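# Lay the towel flat beside the basket

## Task

Get the towel lying flat in a single layer, entirely on the table top, with no part of it over the basket when viewed from above; the basket must stay upright with all of its base resting on the table; finally open the hands and pull both arms away.

## Robot and tools

Robot: two arms on one table. left_arm is on the +y side and carries a left hand. right_arm is on the -y side and carries a right hand. Each hand has five fingers, and the left hand is the mirror of the right. Calibrated bases: left_arm at (+0.019, +0.305, 0) m and right_arm at (-0.041, -0.303, 0) m, both nearly unrotated. A camera stand sits behind the arms.

Frame: every position, orientation, velocity and offset uses the scene frame. Its origin is at table-top height, midway between the nominal bases. +z points up and +x points out over the table. The arm names do not match image sides. Each arm is steered by its hand point. This point rides with the palm, 0.15 m out from the wrist face along the fingers and 0.05 m in front of the palm. Its +z runs along straight fingers and its +y out of the palm. On the right hand +x runs away from the thumb; on the left hand it runs toward the thumb. Straight fingertips reach about 0.06 to 0.07 m past the point, 0.06 m behind it along -y. A wrist bracket on the little-finger side can strike things. The arms follow commands loosely and often rest 1 to 3 cm (sometimes 5 cm) short of the commanded place, mostly lower. That gap alone does not mean contact.

Row layout: 28 numbers, each in [-1, 1], always for both arms even if one is idle. The first 14 are left_arm: dx, dy, dz, rx, ry, rz, thumb_turn, thumb_bend, index, middle, ring, little, force_limit, speed. The next 14 are right_arm in the same order. dx..rz are offsets, not poses, measured from that arm's Hand target as it stood when the action or move began, along scene axes. 1.0 equals 0.6 m for dx, dy, dz and 180 degrees for rx, ry, rz. rx, ry, rz form one rotation vector, turning about the Hand target position. Every row in one action counts from the same start, not from the row before. Repeating an offset in a later call moves the arm further. Six zeros re-request the current Hand target. Orientation is clipped to within 40 degrees of the measured one at each step.

Hand numbers are absolute motor targets, not offsets. For thumb_turn, -1 puts the thumb beside the palm and +1 puts it opposite the fingers. For the bend and the four fingers, -1 is straight and +1 is curled. force_limit maps -1..+1 linearly to about 0..10 N at the fingertip, or 15 N for the two thumb motors. speed rises from near zero at -1 to full at +0.48 and stays full up to +1. For a soft grip, close at speed -0.94 or below. No value means 'leave unchanged'. To keep a hand as it is, resend the last eight numbers actually carried out for it. Before any have been sent, use its hand_measured plus hand_force_limit and hand_speed. Sending the same closed targets keeps a grip. To open, send targets more open than hand_measured. With the thumb turned in front, the hand can wrap objects about 0.035 to 0.065 m thick.

Tools:
- execute_actions(actions, cameras): actions is a list of actions. Each action is a list of 1 to 15 rows, and each row is one 1/30 s step. A short action holds its last row for the remaining steps. An empty list returns state plus images. cameras takes names, ["all"] or [].
- move(target, speed, blend, blocking, cameras): target is one 28-number row or a list of up to 15 rows. All rows are offsets from the same starting Hand targets. The hand point travels in a straight line, and all arms finish together. speed is the top path speed in m/s, from 0.002 to 4.3, default 0.25; turning is capped at twice that in rad/s. You can give one value or one per target. blend is a corner radius in metres; the default 0 stops at each target. blocking=false returns after about 0.5 s while the motion continues. Paths take at least 0.5 s and stop after 10 s. They do not avoid obstacles or the other arm.
- wait(seconds 0 to 10, cameras): lets time pass while the arms hold.
- stop(cameras): brakes a running move.
- zoom_image(camera, region): camera is cam_high, cam_left_wrist or cam_right_wrist. region is [x0, y0, x1, y1] in pixels of that camera's newest image, at most 504 by 504.
- show_instructions(): shows the reference pages.
- finished_scene(scene): scene is the current scene's number. This ends the scene and cannot be undone.

Results: end_effector_position (m) and end_effector_quat_wxyz per hand point; Hand target, the base for the next offsets; joint positions, velocities ('within noise' when still) and torques; hand_measured, hand_stopped_by (moving, target, force, stalled, fault) and hand_load_n (N, positive when pushed open), all in motor order; motor temperatures; and step readings after execute_actions. A move adds a 'move:' line with an ending such as done, off_target, moving, held or fault, plus limits such as paced or held. done means within 10 mm and 2 degrees; it does not rule out contact. Cameras are 896x504 images with calibration given.

Avoid: letting the towel or basket leave the table, or tipping the basket. Avoid fast or hard contact with the table or fixed things, since the hit strength grows with speed and with how far the target lies past contact. Do not let the arms collide or press each other, and never close a hand on the other hand. Avoid excessive finger force, releasing something while it moves, and paths close to an arm's own base. A pressing arm keeps pushing, so command it back past its hand point. Holding loads or straining heats motors: MOTOR HOT appears at 85 °C, and at 100 °C that arm faults and drops. Any arm stop is costly.

Each tool is called after "Emit:" as name(argument=value, ...), one argument or row to a line, values as JSON.

Reference images:

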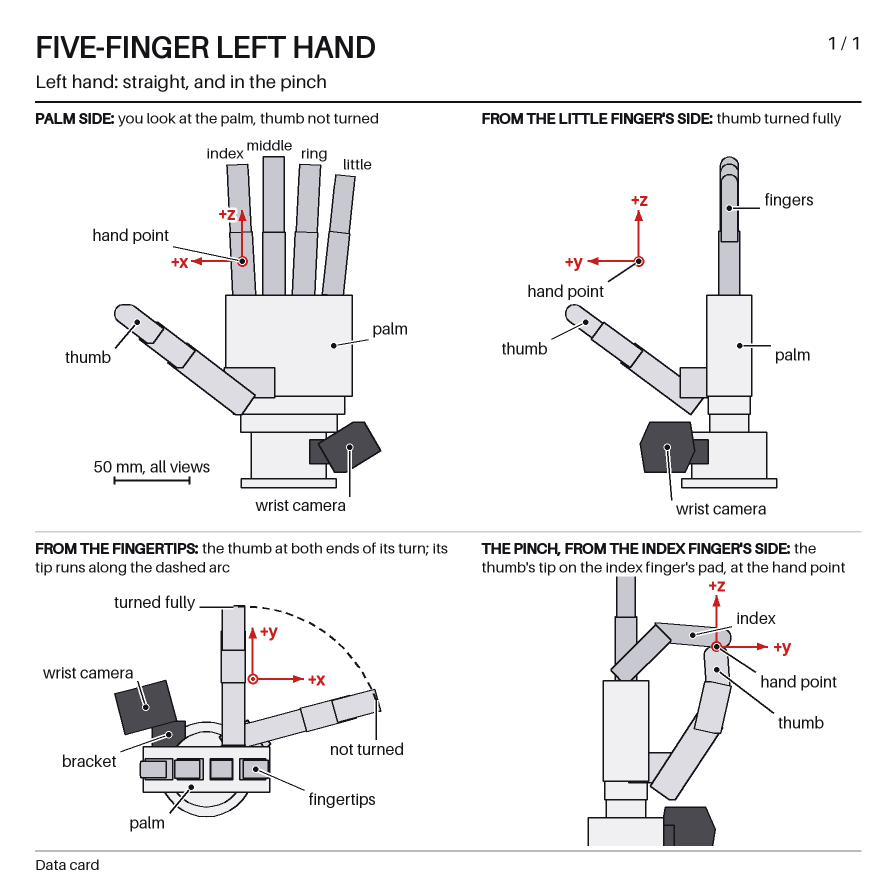

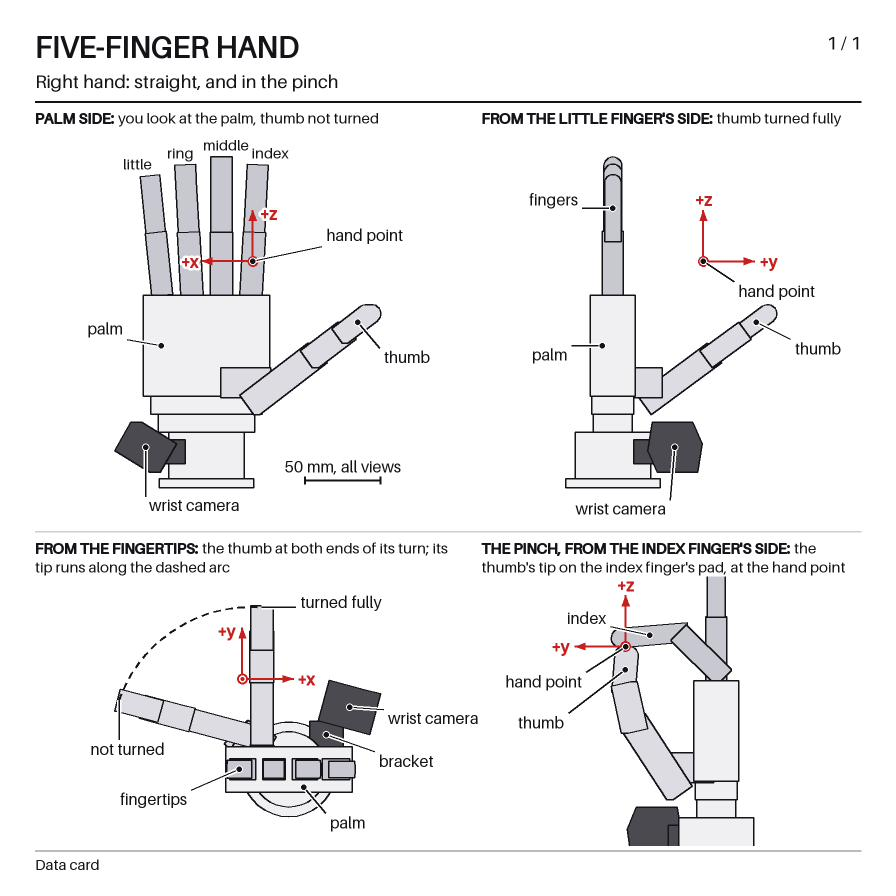

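## Session

Emit:
execute_actions(
  actions=[],
)

Scene clock: 0.00 s.
left_arm: end_effector_position=(+0.1786, +0.1515, +0.2272) hand_measured=(-1.000, -1.000, -1.000, -1.000, -1.000, -1.000) hand_load_n=(+0.0, +0.0, +0.0, +0.0, +0.0, +0.0) hand_stopped_by=(target, target, target, target, target, target) hand_force_limit=0.00 hand_speed=-0.80 end_effector_quat_wxyz=(-0.005, -0.479, +0.878, -0.003) | right_arm: end_effector_position=(+0.5313, -0.5881, +0.1381) hand_measured=(-1.000, -1.000, -1.000, -1.000, -1.000, -1.000) hand_load_n=(+0.0, +0.0, +0.0, +0.0, +0.0, +0.0) hand_stopped_by=(target, target, target, target, target, target) hand_force_limit=0.00 hand_speed=-0.80 end_effector_quat_wxyz=(+0.683, -0.534, +0.355, -0.350)
Joint positions: left_arm=[-0.634 1.058 1.061 -1.573 0.012 -0.034] | right_arm=[-0.77 2.139 1.258 1.467 -1.244 0.674]
Joint velocities: within noise
Joint torques (N m): no reading
Motor temperatures (°C): left_arm=[30 28 29 25 29 27] | right_arm=[30 29 30 28 32 30]
Heat: left arm: hottest waist 30 °C; right arm: hottest wrist yaw 32 °C.
Hand target: left_arm +0.1832, +0.1483, +0.2337; -0.001, -0.479, +0.878, -0.012 | right_arm +0.5342, -0.5910, +0.1397; +0.682, -0.535, +0.351, -0.354

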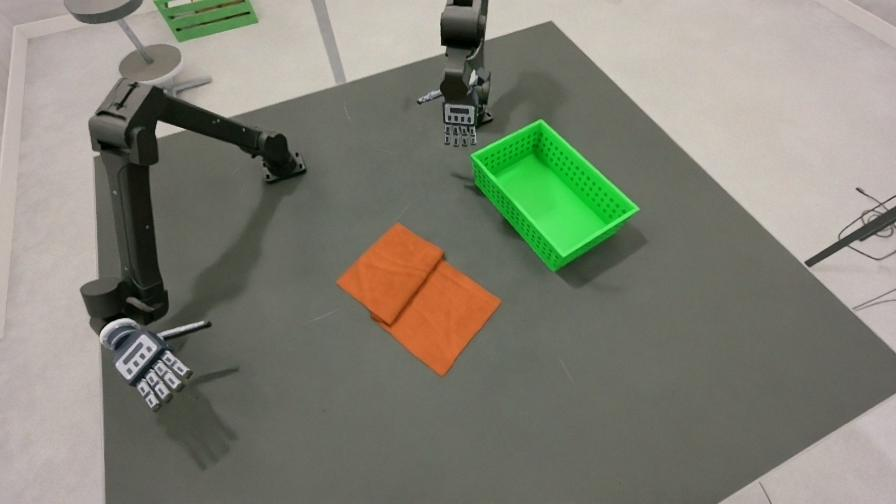

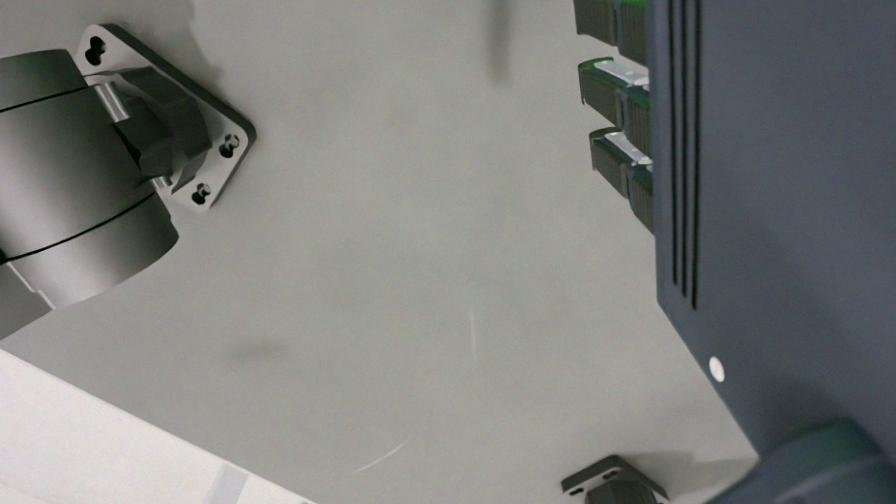

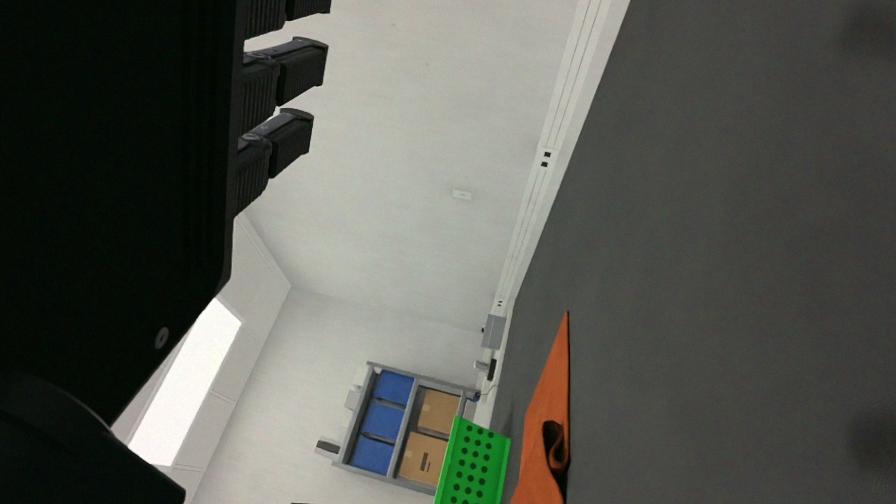

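Emit:
zoom_image(
  camera="cam_high",
  region=[320, 200, 520, 400],
)

Emit:
zoom_image(
  camera="cam_right_wrist",
  region=[480, 300, 680, 500],
)

Scaled by 2.520 from the camera's 896x504 image, which has a finer 1280x720 frame.

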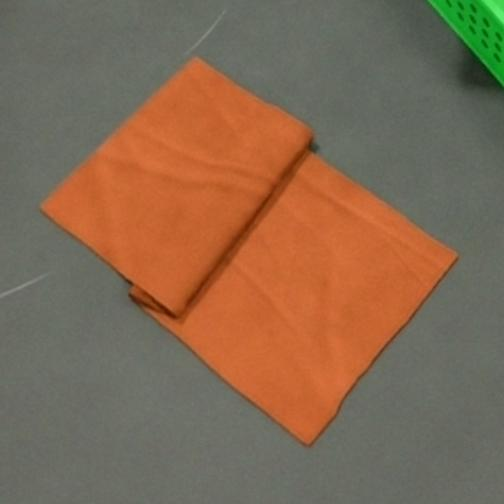

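Scaled by 2.520 from the camera's 896x504 image, which has a finer 1280x720 frame.

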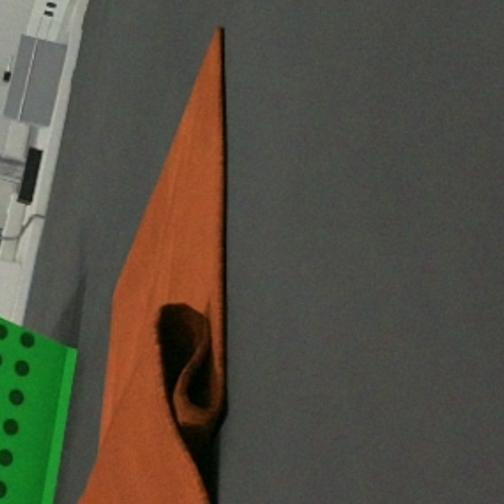

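Emit:
move(
  target=[
    [0.2,-0.05,0.14,0,0,0.1, -1,-1,-1,-1,-1,-1,0,-0.8, -0.14,0.318,0.30,-0.146,0.238,0.009, -1,-1,-1,-1,-1,-1,0,-0.8],
    [0.761,-0.297,0.02,0,0,0.337, -1,-1,-1,-1,-1,-1,0,-0.8, -0.229,0.755,0.10,-0.291,0.476,0.0174, -1,-1,-1,-1,-1,-1,0,-0.8],
  ],
  blend=[0.05,0],
  cameras=["all"],
)

Scene clock: 147.37 s.
left_arm: end_effector_position=(+0.6290, -0.0299, +0.2424) hand_measured=(-1.000, -1.000, -1.000, -1.000, -1.000, -1.000) hand_load_n=(+0.0, +0.0, +0.0, +0.0, +0.0, +0.0) hand_stopped_by=(target, target, target, target, target, target) hand_force_limit=0.00 hand_speed=-0.80 end_effector_quat_wxyz=(-0.008, +0.854, -0.514, +0.082) | right_arm: end_effector_position=(+0.3857, -0.1448, +0.1953) hand_measured=(-1.000, -1.000, -1.000, -1.000, -1.000, -1.000) hand_load_n=(+0.0, +0.0, +0.0, +0.0, +0.0, +0.0) hand_stopped_by=(target, target, target, target, target, target) hand_force_limit=0.00 hand_speed=-0.80 end_effector_quat_wxyz=(+0.002, +0.857, -0.515, -0.005)
Joint positions: left_arm=[-0.433 2.185 2.472 -1.693 0.007 -0.892] | right_arm=[0.326 1.71 1.622 -1.493 -0.004 -0.179]
Joint torques (N m): left_arm=[2.49 -21.71 10.48 0.14 0.03 -0.31] | right_arm=[-1.38 -13.57 12.23 -0.1 0.28 0.05]
Motor temperatures (°C): left_arm=[29 28 35 24 28 26] | right_arm=[30 36 33 27 31 28]
Heat: left arm: hottest elbow 35 °C; right arm: hottest shoulder 36 °C.
Hand target: left_arm +0.6398, -0.0299, +0.2457; -0.006, +0.857, -0.516, +0.011 | right_arm +0.3969, -0.1380, +0.1996; +0.000, +0.856, -0.517, +0.000
Off the commanded pose: left_arm 0.011 m, 8 deg | right_arm 0.014 m, 1 deg.
joint sent to its limit (left arm) — joint 4 (wrist pitch), lower limit. The joint targets are off in orientation, not in position.
move: off_target (left_arm, right_arm)
camera_calibration:
cam_left_wrist: T_world_to_cam=[[0.972065, 0.210681, 0.103456, -0.628576], [0.108503, -0.794213, 0.597873, -0.236074], [0.208126, -0.569946, -0.794887, 0.158178], [0, 0, 0, 1]] pos_world=[0.603711, 0.0350887, 0.331906]
cam_right_wrist: T_world_to_cam=[[-0.720896, -0.69205, -0.0371058, 0.186444], [-0.610204, 0.608433, 0.507406, 0.22472], [-0.328574, 0.388429, -0.860908, 0.462644], [0, 0, 0, 1]] pos_world=[0.423544, -0.187402, 0.291188]

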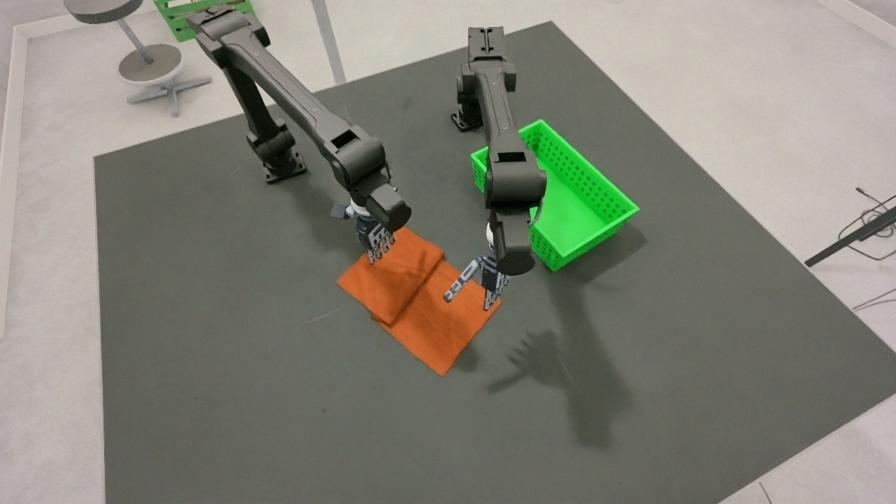

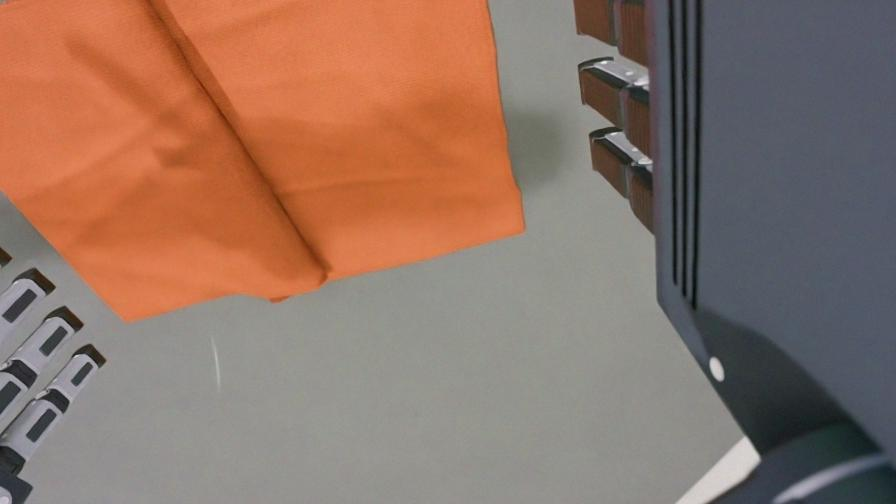

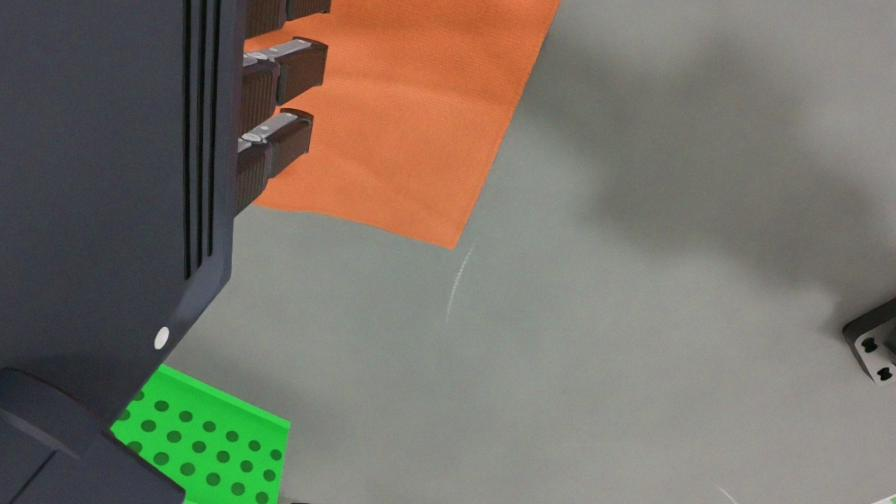

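Emit:
move(
  target=[-0.043,-0.097,-0.243,0,0,0, -1,-1,-1,-1,-1,-1,0,-0.8, -0.098,0.017,-0.166,0,0,0, -1,-1,-1,-1,-1,-1,0,-0.8],
  cameras=["all"],
)

Scene clock: 166.93 s.
left_arm: end_effector_position=(+0.6052, -0.0881, +0.1026) hand_measured=(-1.000, -1.000, -1.000, -1.000, -1.000, -1.000) hand_load_n=(+0.0, +0.0, +0.0, +0.0, +0.0, -0.5) hand_stopped_by=(target, target, target, target, target, target) hand_force_limit=0.00 hand_speed=-0.80 end_effector_quat_wxyz=(-0.005, +0.851, -0.524, +0.007) | right_arm: end_effector_position=(+0.3387, -0.1343, +0.0947) hand_measured=(-1.000, -1.000, -1.000, -1.000, -1.000, -1.000) hand_load_n=(+0.0, +0.0, +0.0, +0.0, +0.0, +0.0) hand_stopped_by=(target, target, target, target, target, target) hand_force_limit=0.00 hand_speed=-0.80 end_effector_quat_wxyz=(+0.009, +0.855, -0.518, -0.010)
Joint positions: left_arm=[-0.526 2.304 2.317 -1.57 -0.01 -0.965] | right_arm=[0.376 1.677 1.305 -1.225 -0.004 -0.121]
Joint torques (N m): left_arm=[2.2 -23.77 8.87 0.24 -0.06 -0.29] | right_arm=[-0.5 -15.44 7.57 0.79 0.24 0.07]
Heat: left arm: hottest elbow 35 °C; right arm: hottest shoulder 35 °C.
Hand target: left_arm +0.6140, -0.0882, +0.0999; -0.006, +0.857, -0.516, +0.011 | right_arm +0.3381, -0.1278, +0.1001; +0.000, +0.856, -0.517, +0.000
Off the commanded pose: left_arm 0.009 m, 1 deg | right_arm 0.008 m, 1 deg.
move: done
camera_calibration:
cam_left_wrist: T_world_to_cam=[[0.982106, 0.188061, -0.0100321, -0.575103], [0.165876, -0.838569, 0.518929, -0.226632], [0.0891777, -0.511307, -0.854758, 0.102128], [0, 0, 0, 1]] pos_world=[0.593298, -0.0296733, 0.199131]
cam_right_wrist: T_world_to_cam=[[-0.726892, -0.686414, -0.021546, 0.157442], [-0.597454, 0.616593, 0.512701, 0.236876], [-0.33864, 0.38555, -0.858297, 0.359266], [0, 0, 0, 1]] pos_world=[0.377628, -0.176501, 0.190303]

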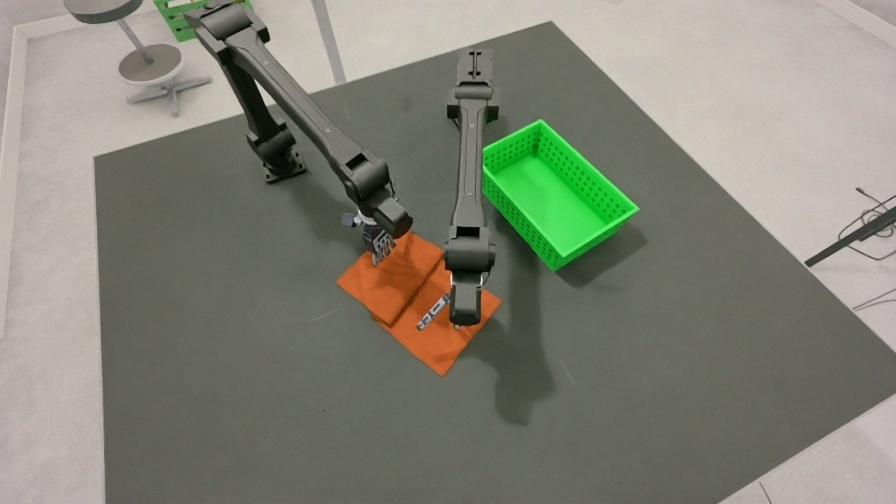

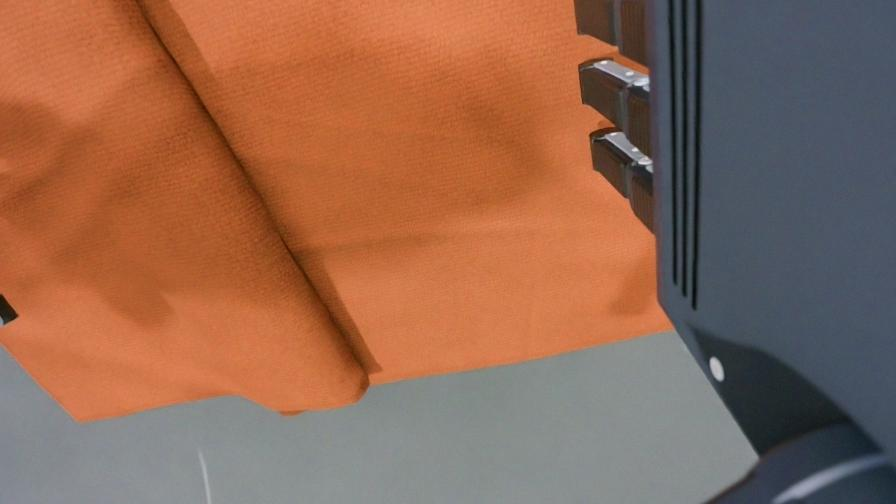

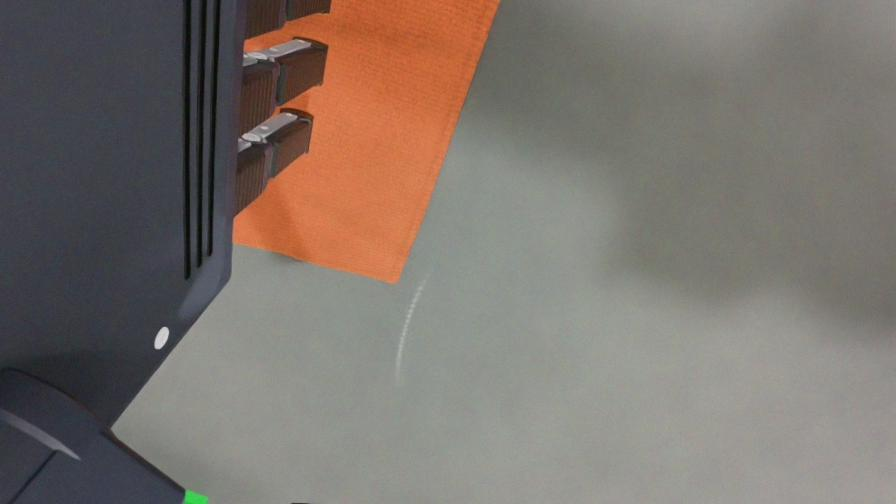

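Emit:
move(
  target=[0,0,-0.075,0,0,0, -1,-1,-1,-1,-1,-1,0,-0.8, 0,0,-0.075,0,0,0, -1,-1,-1,-1,-1,-1,0,-0.8],
  speed=0.05,
)

Scene clock: 175.87 s.
left_arm: end_effector_position=(+0.6107, -0.0908, +0.0896) hand_measured=(-1.000, -1.000, -1.000, -1.000, -1.000, -1.000) hand_load_n=(+0.0, +0.0, +0.0, -2.0, +0.0, +0.0) hand_stopped_by=(target, target, target, target, target, target) hand_force_limit=0.00 hand_speed=-0.80 end_effector_quat_wxyz=(-0.006, +0.851, -0.524, +0.026) | right_arm: end_effector_position=(+0.3385, -0.1343, +0.0775) hand_measured=(-1.000, -1.000, -1.000, -1.000, -1.000, -1.000) hand_load_n=(+0.0, +0.0, +0.0, -5.0, +0.0, +0.0) hand_stopped_by=(target, target, target, target, target, target) hand_force_limit=0.00 hand_speed=-0.80 end_effector_quat_wxyz=(-0.004, +0.855, -0.518, +0.001)
Joint positions: left_arm=[-0.526 2.286 2.25 -1.482 -0.01 -0.965] | right_arm=[0.376 1.669 1.252 -1.146 -0.004 -0.121]
Joint torques (N m): left_arm=[2.37 -21.71 5.49 1.28 -0.07 -0.3] | right_arm=[-0.62 -11.4 6.17 2.22 0.27 0.1]
Heat: left arm: hottest elbow 35 °C; right arm: hottest shoulder 35 °C.
Hand target: left_arm +0.6140, -0.0880, +0.0547; -0.006, +0.857, -0.516, +0.011 | right_arm +0.3381, -0.1278, +0.0551; +0.000, +0.856, -0.517, +0.000
Off the commanded pose: left_arm 0.035 m, 2 deg | right_arm 0.023 m, 1 deg.
move: off_target (left_arm, right_arm)

Emit:
move(
  target=[0,0,0,0,0,0, -1,-1,-1,-1,-1,-1,0,-0.8, -0.163,-0.085,0,0,0,0, -1,-1,-1,-1,-1,-1,0,-0.8],
  speed=0.08,
  cameras=["all"],
)

Scene clock: 185.30 s.
left_arm: end_effector_position=(+0.6106, -0.0907, +0.0897) hand_measured=(-1.000, -1.000, -1.000, -1.000, -1.000, -1.000) hand_load_n=(+0.0, +0.0, +0.0, -2.0, +0.0, +0.0) hand_stopped_by=(target, target, target, target, target, target) hand_force_limit=0.00 hand_speed=-0.80 end_effector_quat_wxyz=(-0.006, +0.851, -0.524, +0.026) | right_arm: end_effector_position=(+0.2575, -0.1650, +0.0722) hand_measured=(-1.000, -1.000, -1.000, -1.000, -1.000, -1.000) hand_load_n=(+0.0, +0.0, +0.0, +0.5, +0.0, +0.0) hand_stopped_by=(target, target, target, target, target, target) hand_force_limit=0.00 hand_speed=-0.80 end_effector_quat_wxyz=(-0.027, +0.855, -0.517, +0.019)
Joint positions: left_arm=[-0.526 2.285 2.25 -1.482 -0.01 -0.965] | right_arm=[0.376 1.42 0.956 -1.04 -0.004 -0.123]
Joint torques (N m): left_arm=[2.43 -21.54 5.45 1.25 -0.07 -0.29] | right_arm=[-3.08 -8.64 4.67 0.17 0.24 -0.16]
Heat: left arm: hottest elbow 35 °C; right arm: hottest shoulder 34 °C.
Hand target: left_arm +0.6139, -0.0879, +0.0548; -0.006, +0.857, -0.516, +0.011 | right_arm +0.2403, -0.1788, +0.0551; +0.000, +0.856, -0.517, +0.000
Off the commanded pose: left_arm 0.035 m, 2 deg | right_arm 0.028 m, 4 deg.
move: off_target (left_arm, right_arm)
camera_calibration:
cam_left_wrist: T_world_to_cam=[[0.981784, 0.188882, 0.0206035, -0.582508], [0.148038, -0.828412, 0.540202, -0.213231], [0.119102, -0.527311, -0.841283, 0.0683304], [0, 0, 0, 1]] pos_world=[0.595325, -0.030587, 0.184675]
cam_right_wrist: T_world_to_cam=[[-0.720024, -0.685796, -0.106063, 0.0812826], [-0.641368, 0.599288, 0.479062, 0.229698], [-0.264976, 0.412961, -0.87135, 0.310829], [0, 0, 0, 1]] pos_world=[0.288209, -0.210273, 0.169422]

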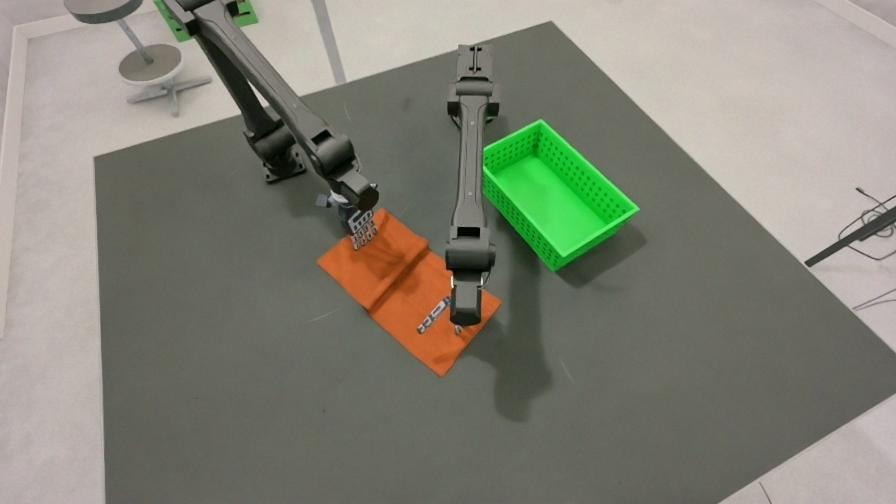

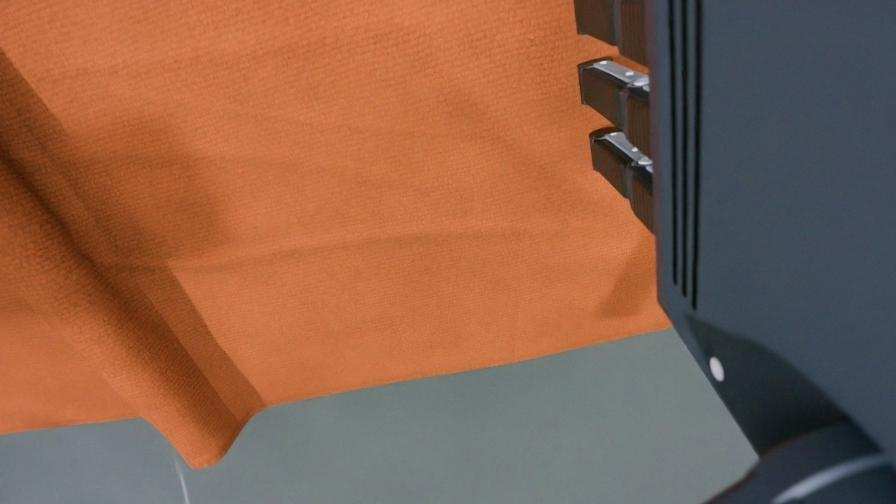

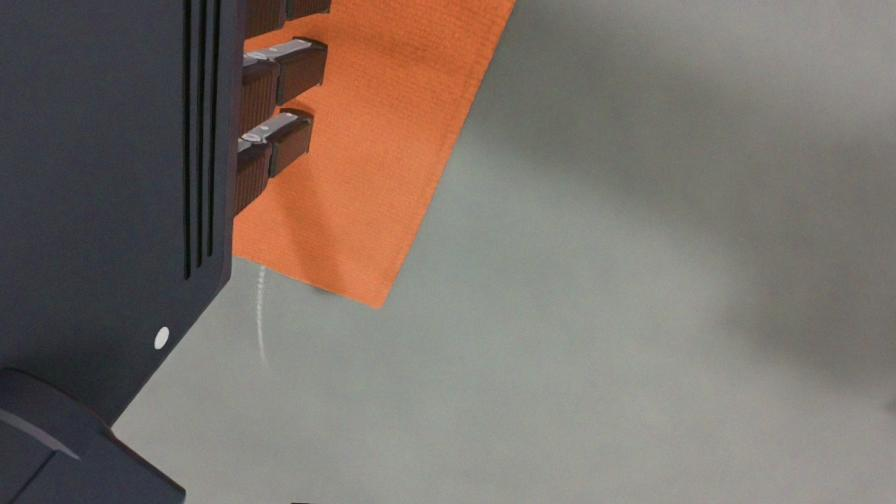

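Emit:
move(
  target=[0,0,0,0,0,0, -1,-1,-1,-1,-1,-1,0,-0.8, -0.07,-0.037,0,0,0,0, -1,-1,-1,-1,-1,-1,0,-0.8],
  speed=0.08,
  cameras=["all"],
)

Scene clock: 193.60 s.
left_arm: end_effector_position=(+0.6106, -0.0907, +0.0897) hand_measured=(-1.000, -1.000, -1.000, -1.000, -1.000, -1.000) hand_load_n=(+0.0, +0.0, +0.0, -2.0, +0.0, +0.0) hand_stopped_by=(target, target, target, target, target, target) hand_force_limit=0.00 hand_speed=-0.80 end_effector_quat_wxyz=(-0.006, +0.851, -0.524, +0.026) | right_arm: end_effector_position=(+0.2172, -0.1863, +0.0712) hand_measured=(-1.000, -1.000, -1.000, -1.000, -1.000, -1.000) hand_load_n=(+0.0, +0.0, +0.0, +0.5, +0.0, +0.0) hand_stopped_by=(target, target, target, target, target, target) hand_force_limit=0.00 hand_speed=-0.80 end_effector_quat_wxyz=(-0.029, +0.856, -0.516, +0.021)
Joint positions: left_arm=[-0.526 2.285 2.25 -1.482 -0.01 -0.965] | right_arm=[0.36 1.299 0.836 -1.038 -0.004 -0.142]
Joint torques (N m): left_arm=[2.43 -21.54 5.46 1.24 -0.07 -0.3] | right_arm=[-3.49 -6.59 4.6 0.01 0.21 -0.19]
Heat: left arm: hottest elbow 34 °C; right arm: hottest shoulder 33 °C.
Hand target: left_arm +0.6139, -0.0879, +0.0548; -0.006, +0.857, -0.516, +0.011 | right_arm +0.1983, -0.2010, +0.0551; +0.000, +0.856, -0.517, +0.000
Off the commanded pose: left_arm 0.035 m, 2 deg | right_arm 0.029 m, 4 deg.
move: off_target (left_arm, right_arm)
camera_calibration:
cam_left_wrist: T_world_to_cam=[[0.981784, 0.188882, 0.0206035, -0.582508], [0.148038, -0.828412, 0.540202, -0.213231], [0.119102, -0.527311, -0.841283, 0.0683304], [0, 0, 0, 1]] pos_world=[0.595325, -0.030587, 0.184675]
cam_right_wrist: T_world_to_cam=[[-0.717459, -0.687893, -0.109801, 0.0367863], [-0.645465, 0.597204, 0.476154, 0.217819], [-0.26197, 0.412494, -0.87248, 0.307393], [0, 0, 0, 1]] pos_world=[0.247515, -0.231575, 0.168518]

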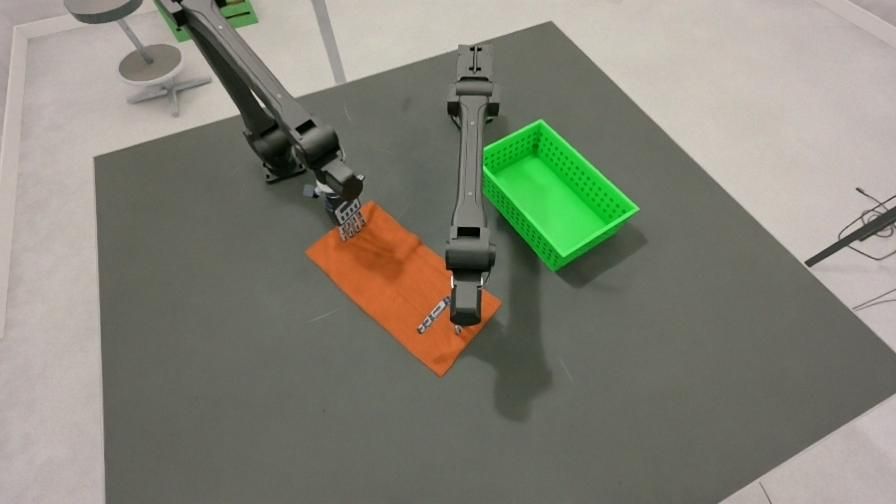

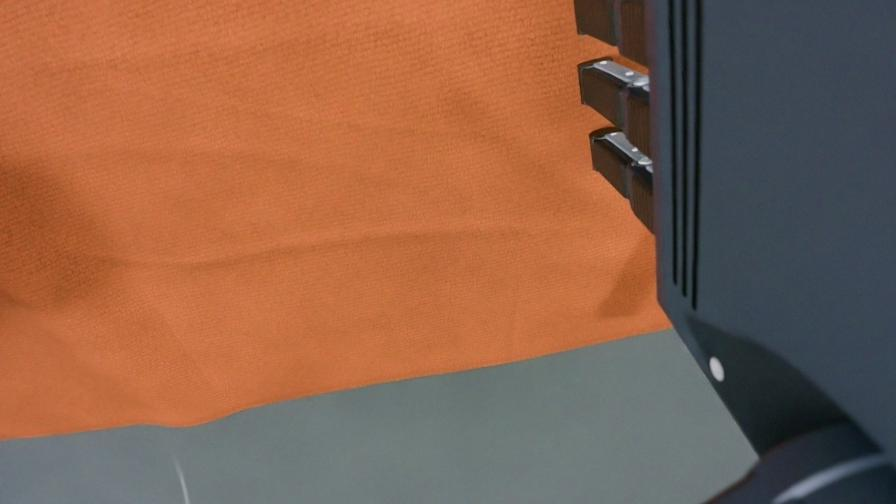

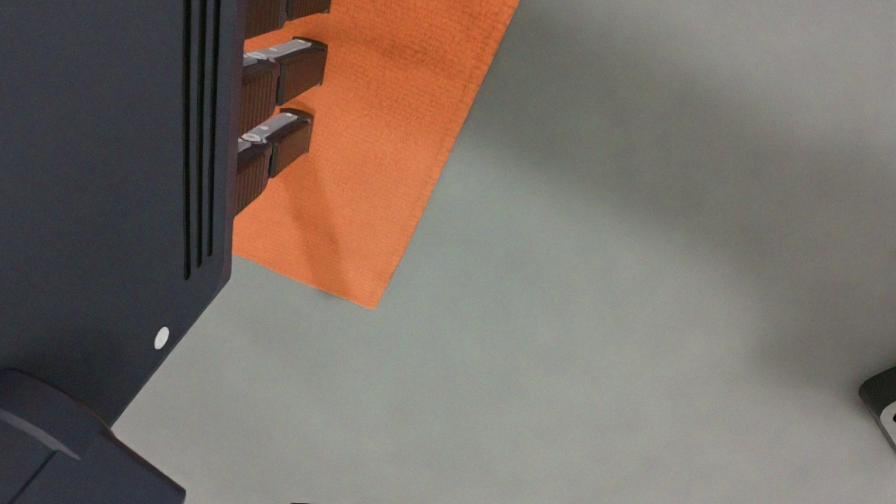

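Emit:
move(
  target=[0,0,0,0,0,0, -1,-1,-1,-1,-1,-1,0,-0.8, -0.04,-0.021,0,0,0,0, -1,-1,-1,-1,-1,-1,0,-0.8],
  speed=0.08,
  cameras=["cam_high", "cam_left_wrist"],
)

Scene clock: 200.20 s.
left_arm: end_effector_position=(+0.6107, -0.0908, +0.0897) hand_measured=(-1.000, -1.000, -1.000, -1.000, -1.000, -1.000) hand_load_n=(+0.0, +0.0, +0.0, -2.0, +0.0, +0.0) hand_stopped_by=(target, target, target, target, target, target) hand_force_limit=0.00 hand_speed=-0.80 end_effector_quat_wxyz=(-0.006, +0.851, -0.524, +0.027) | right_arm: end_effector_position=(+0.1972, -0.1980, +0.0704) hand_measured=(-1.000, -1.000, -1.000, -1.000, -1.000, -1.000) hand_load_n=(+0.0, +0.0, +0.0, +0.5, +0.0, +0.0) hand_stopped_by=(target, target, target, target, target, target) hand_force_limit=0.00 hand_speed=-0.80 end_effector_quat_wxyz=(-0.032, +0.856, -0.515, +0.024)
Joint positions: left_arm=[-0.526 2.285 2.25 -1.482 -0.01 -0.965] | right_arm=[0.347 1.229 0.775 -1.038 -0.004 -0.157]
Joint torques (N m): left_arm=[2.43 -21.48 5.46 1.22 -0.07 -0.3] | right_arm=[-3.31 -5.71 4.42 -0.35 0.21 -0.14]
Motor temperatures (°C): left_arm=[29 33 34 24 28 26] | right_arm=[30 33 33 27 30 28]
Heat: left arm: hottest elbow 34 °C; right arm: hottest shoulder 33 °C.
Hand target: left_arm +0.6139, -0.0879, +0.0548; -0.006, +0.857, -0.516, +0.010 | right_arm +0.1743, -0.2137, +0.0551; +0.000, +0.856, -0.517, +0.000
Off the commanded pose: left_arm 0.035 m, 2 deg | right_arm 0.032 m, 5 deg.
move: off_target (left_arm, right_arm)
camera_calibration:
cam_left_wrist: T_world_to_cam=[[0.981777, 0.188882, 0.0209299, -0.582662], [0.147846, -0.828351, 0.540348, -0.213157], [0.119399, -0.527406, -0.841181, 0.0681201], [0, 0, 0, 1]] pos_world=[0.595425, -0.0305871, 0.184675]
Images, in order (width x height): cam_high 896x504, cam_left_wrist 896x504.

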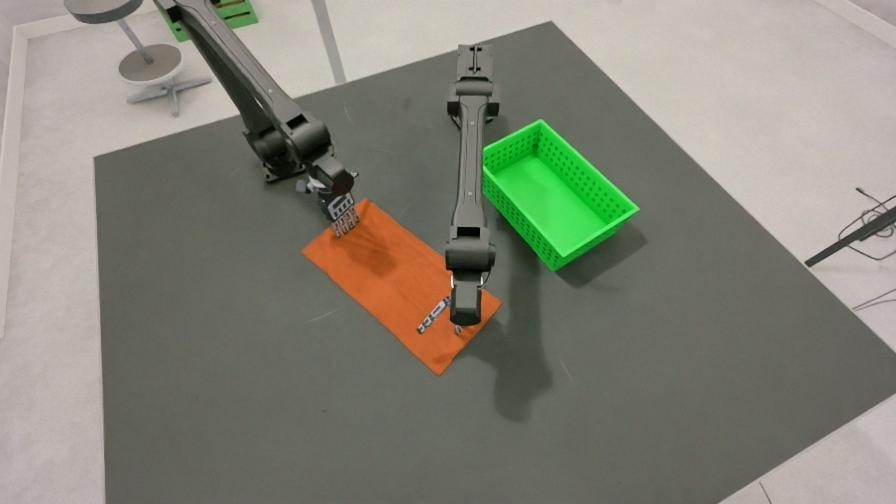

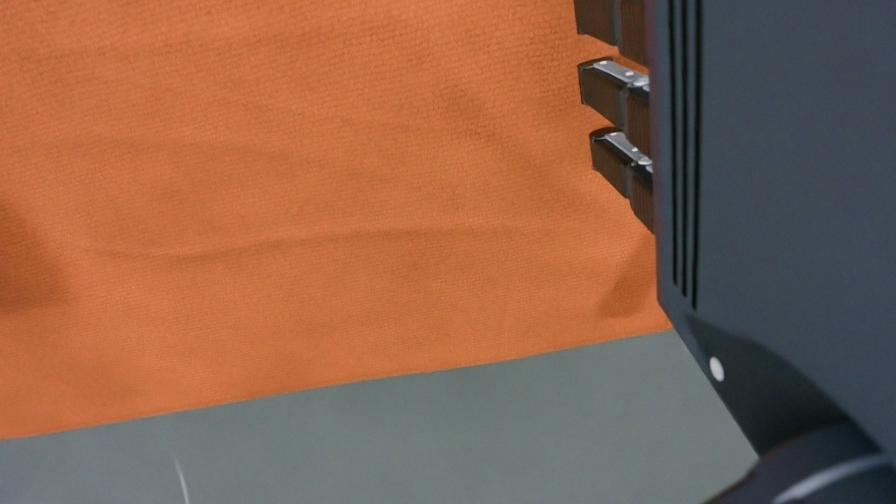

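Emit:
move(
  target=[
    [0,0,0.2,0,0,0, -1,-1,-1,-1,-1,-1,0,-0.8, 0,0,0.25,0,0,0, -1,-1,-1,-1,-1,-1,0,-0.8],
    [-0.5,0.15,0.4,0,0,0, -1,-1,-1,-1,-1,-1,0,-0.8, 0,-0.3,0.35,0,0,0, -1,-1,-1,-1,-1,-1,0,-0.8],
  ],
  blend=[0.03,0],
  speed=[0.15,0.3],
  cameras=["all"],
)

Emit:
zoom_image(
  camera="cam_high",
  region=[280, 180, 530, 400],
)

Scene clock: 220.13 s.
left_arm: end_effector_position=(+0.3165, +0.0022, +0.2963) hand_measured=(-1.000, -1.000, -1.000, -1.000, -1.000, -1.000) hand_load_n=(+0.0, +0.0, +0.0, +0.0, +0.0, +0.0) hand_stopped_by=(target, target, target, target, target, target) hand_force_limit=0.00 hand_speed=-0.80 end_effector_quat_wxyz=(-0.004, +0.854, -0.519, +0.016) | right_arm: end_effector_position=(+0.1650, -0.3867, +0.2532) hand_measured=(-1.000, -1.000, -1.000, -1.000, -1.000, -1.000) hand_load_n=(+0.0, +0.0, +0.0, +0.0, +0.0, +0.0) hand_stopped_by=(target, target, target, target, target, target) hand_force_limit=0.00 hand_speed=-0.80 end_effector_quat_wxyz=(+0.005, +0.857, -0.515, -0.008)
Joint positions: left_arm=[-0.667 1.417 1.548 -1.671 -0.011 -1.117] | right_arm=[-0.274 1.097 1.154 -1.645 0.005 -0.778]
Joint torques (N m): left_arm=[1.49 -10.99 6.83 -0.09 -0.12 -0.29] | right_arm=[-2.96 -4.48 12.42 -0.05 -0.06 -0.14]
Heat: left arm: hottest elbow 34 °C; right arm: hottest elbow 33 °C.
Hand target: left_arm +0.3139, +0.0019, +0.2948; -0.006, +0.857, -0.516, +0.011 | right_arm +0.1743, -0.3937, +0.2651; +0.000, +0.856, -0.517, +0.000
Off the commanded pose: left_arm 0.003 m, 1 deg | right_arm 0.017 m, 1 deg.
move: off_target (right_arm)
camera_calibration:
cam_left_wrist: T_world_to_cam=[[0.979965, 0.199166, 0.00135988, -0.309345], [0.168082, -0.830642, 0.530832, -0.207821], [0.106854, -0.519968, -0.847476, 0.331826], [0, 0, 0, 1]] pos_world=[0.302622, 0.0615249, 0.391953]
cam_right_wrist: T_world_to_cam=[[-0.722176, -0.691025, -0.030759, -0.138941], [-0.605106, 0.609589, 0.512101, 0.20624], [-0.335124, 0.38844, -0.858374, 0.534364], [0, 0, 0, 1]] pos_world=[0.203536, -0.429302, 0.348795]

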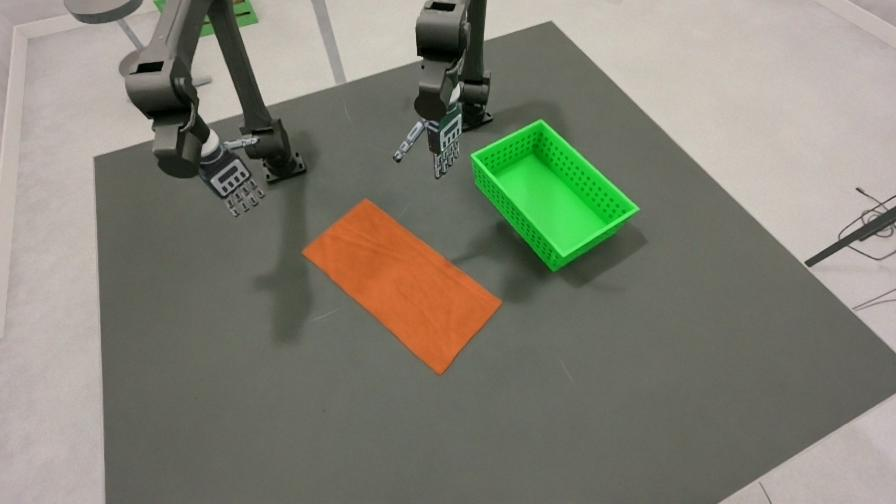

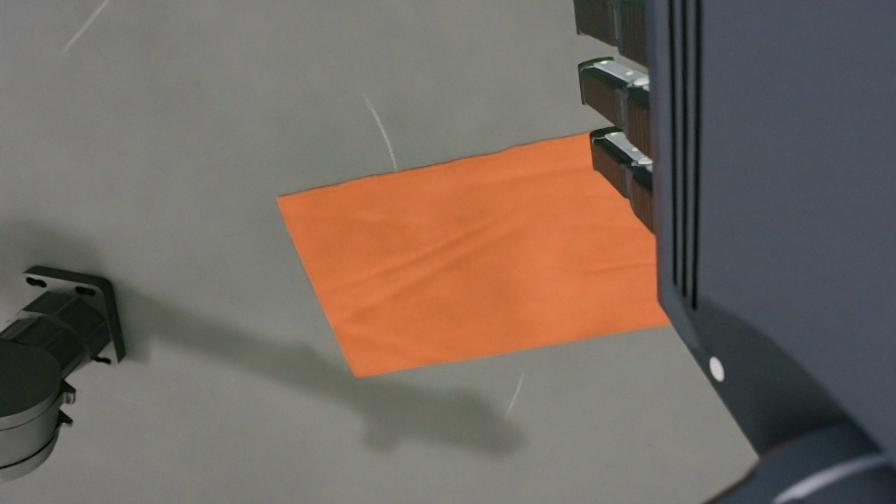

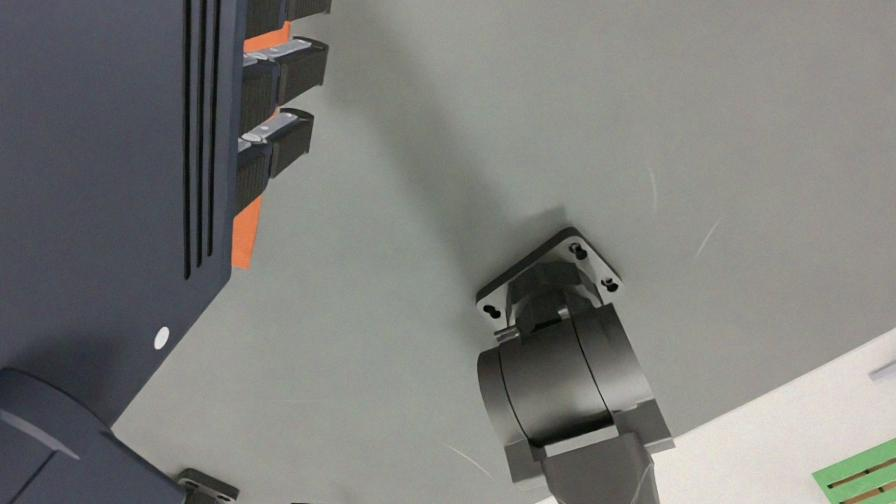

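Scaled by 2.016 from the camera's 896x504 image, which has a finer 1280x720 frame.

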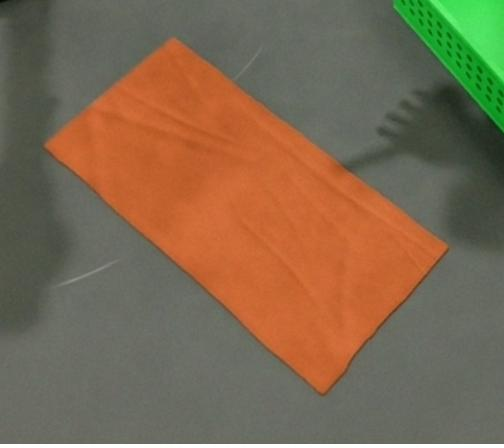

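Emit:
move(
  target=[-0.243,-0.062,-0.25,0,0,0, -1,-1,-1,-1,-1,-1,0,-0.8, 0,0,0,0,0,0, -1,-1,-1,-1,-1,-1,0,-0.8],
  cameras=["cam_left_wrist"],
)

Emit:
zoom_image(
  camera="cam_left_wrist",
  region=[200, 50, 600, 350],
)

Scene clock: 236.10 s.
left_arm: end_effector_position=(+0.1692, -0.0338, +0.1413) hand_measured=(-1.000, -1.000, -1.000, -1.000, -1.000, -1.000) hand_load_n=(+0.0, +0.0, +0.0, +0.0, +0.5, +0.0) hand_stopped_by=(target, target, target, target, target, target) hand_force_limit=0.00 hand_speed=-0.80 end_effector_quat_wxyz=(-0.008, +0.855, -0.519, +0.002) | right_arm: end_effector_position=(+0.1650, -0.3868, +0.2532) hand_measured=(-1.000, -1.000, -1.000, -1.000, -1.000, -1.000) hand_load_n=(+0.0, +0.0, +0.0, +0.0, +0.0, +0.0) hand_stopped_by=(target, target, target, target, target, target) hand_force_limit=0.00 hand_speed=-0.80 end_effector_quat_wxyz=(+0.005, +0.857, -0.515, -0.008)
Joint positions: left_arm=[-1.02 1.268 0.999 -1.306 -0.016 -1.47] | right_arm=[-0.274 1.097 1.154 -1.645 0.005 -0.779]
Joint torques (N m): left_arm=[1.38 -9.23 6.41 0.42 -0.13 -0.3] | right_arm=[-3.14 -4.37 12.41 -0.08 -0.06 -0.12]
Heat: left arm: hottest elbow 33 °C; right arm: hottest elbow 36 °C.
Hand target: left_arm +0.1682, -0.0353, +0.1447; -0.006, +0.857, -0.516, +0.011 | right_arm +0.1743, -0.3937, +0.2650; +0.000, +0.856, -0.517, +0.000
Off the commanded pose: left_arm 0.004 m, 1 deg | right_arm 0.017 m, 1 deg.
move: off_target (right_arm)
camera_calibration:
cam_left_wrist: T_world_to_cam=[[0.979609, 0.200493, -0.0129881, -0.155507], [0.17904, -0.8418, 0.509232, -0.129855], [0.0911644, -0.501174, -0.860531, 0.202676], [0, 0, 0, 1]] pos_world=[0.157109, 0.0234424, 0.238516]
Images, in order (width x height): cam_left_wrist 896x504.

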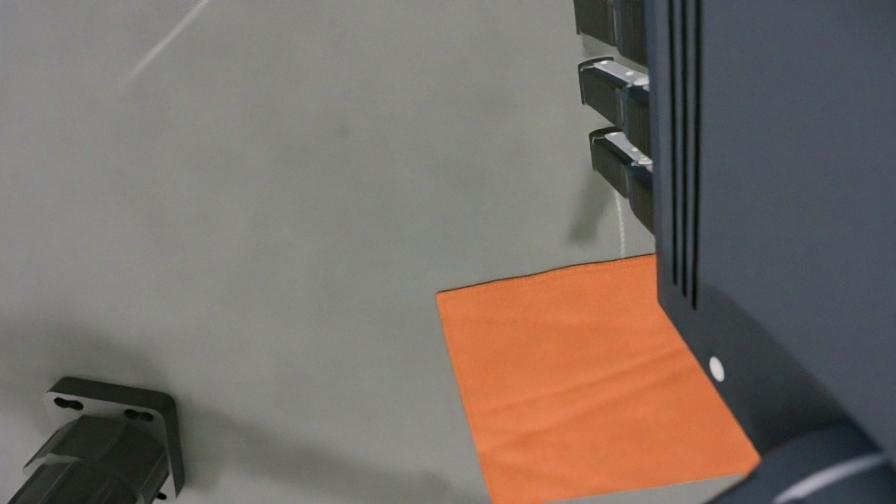

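Scaled by 1.260 from the camera's 896x504 image, which has a finer 1280x720 frame.

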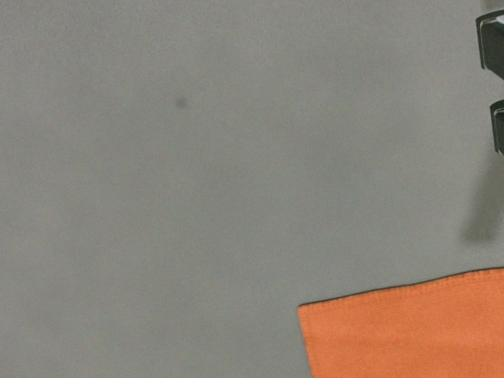

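Emit:
zoom_image(
  camera="cam_left_wrist",
  region=[420, 240, 760, 504],
)

Scaled by 1.482 from the camera's 896x504 image, which has a finer 1280x720 frame.

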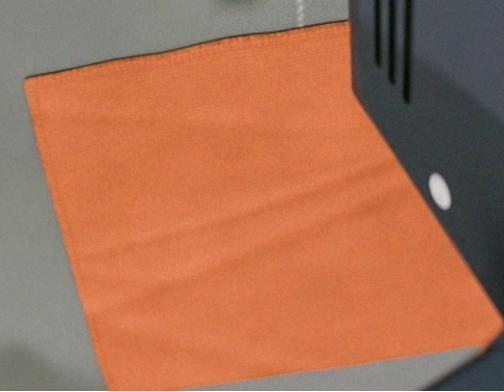

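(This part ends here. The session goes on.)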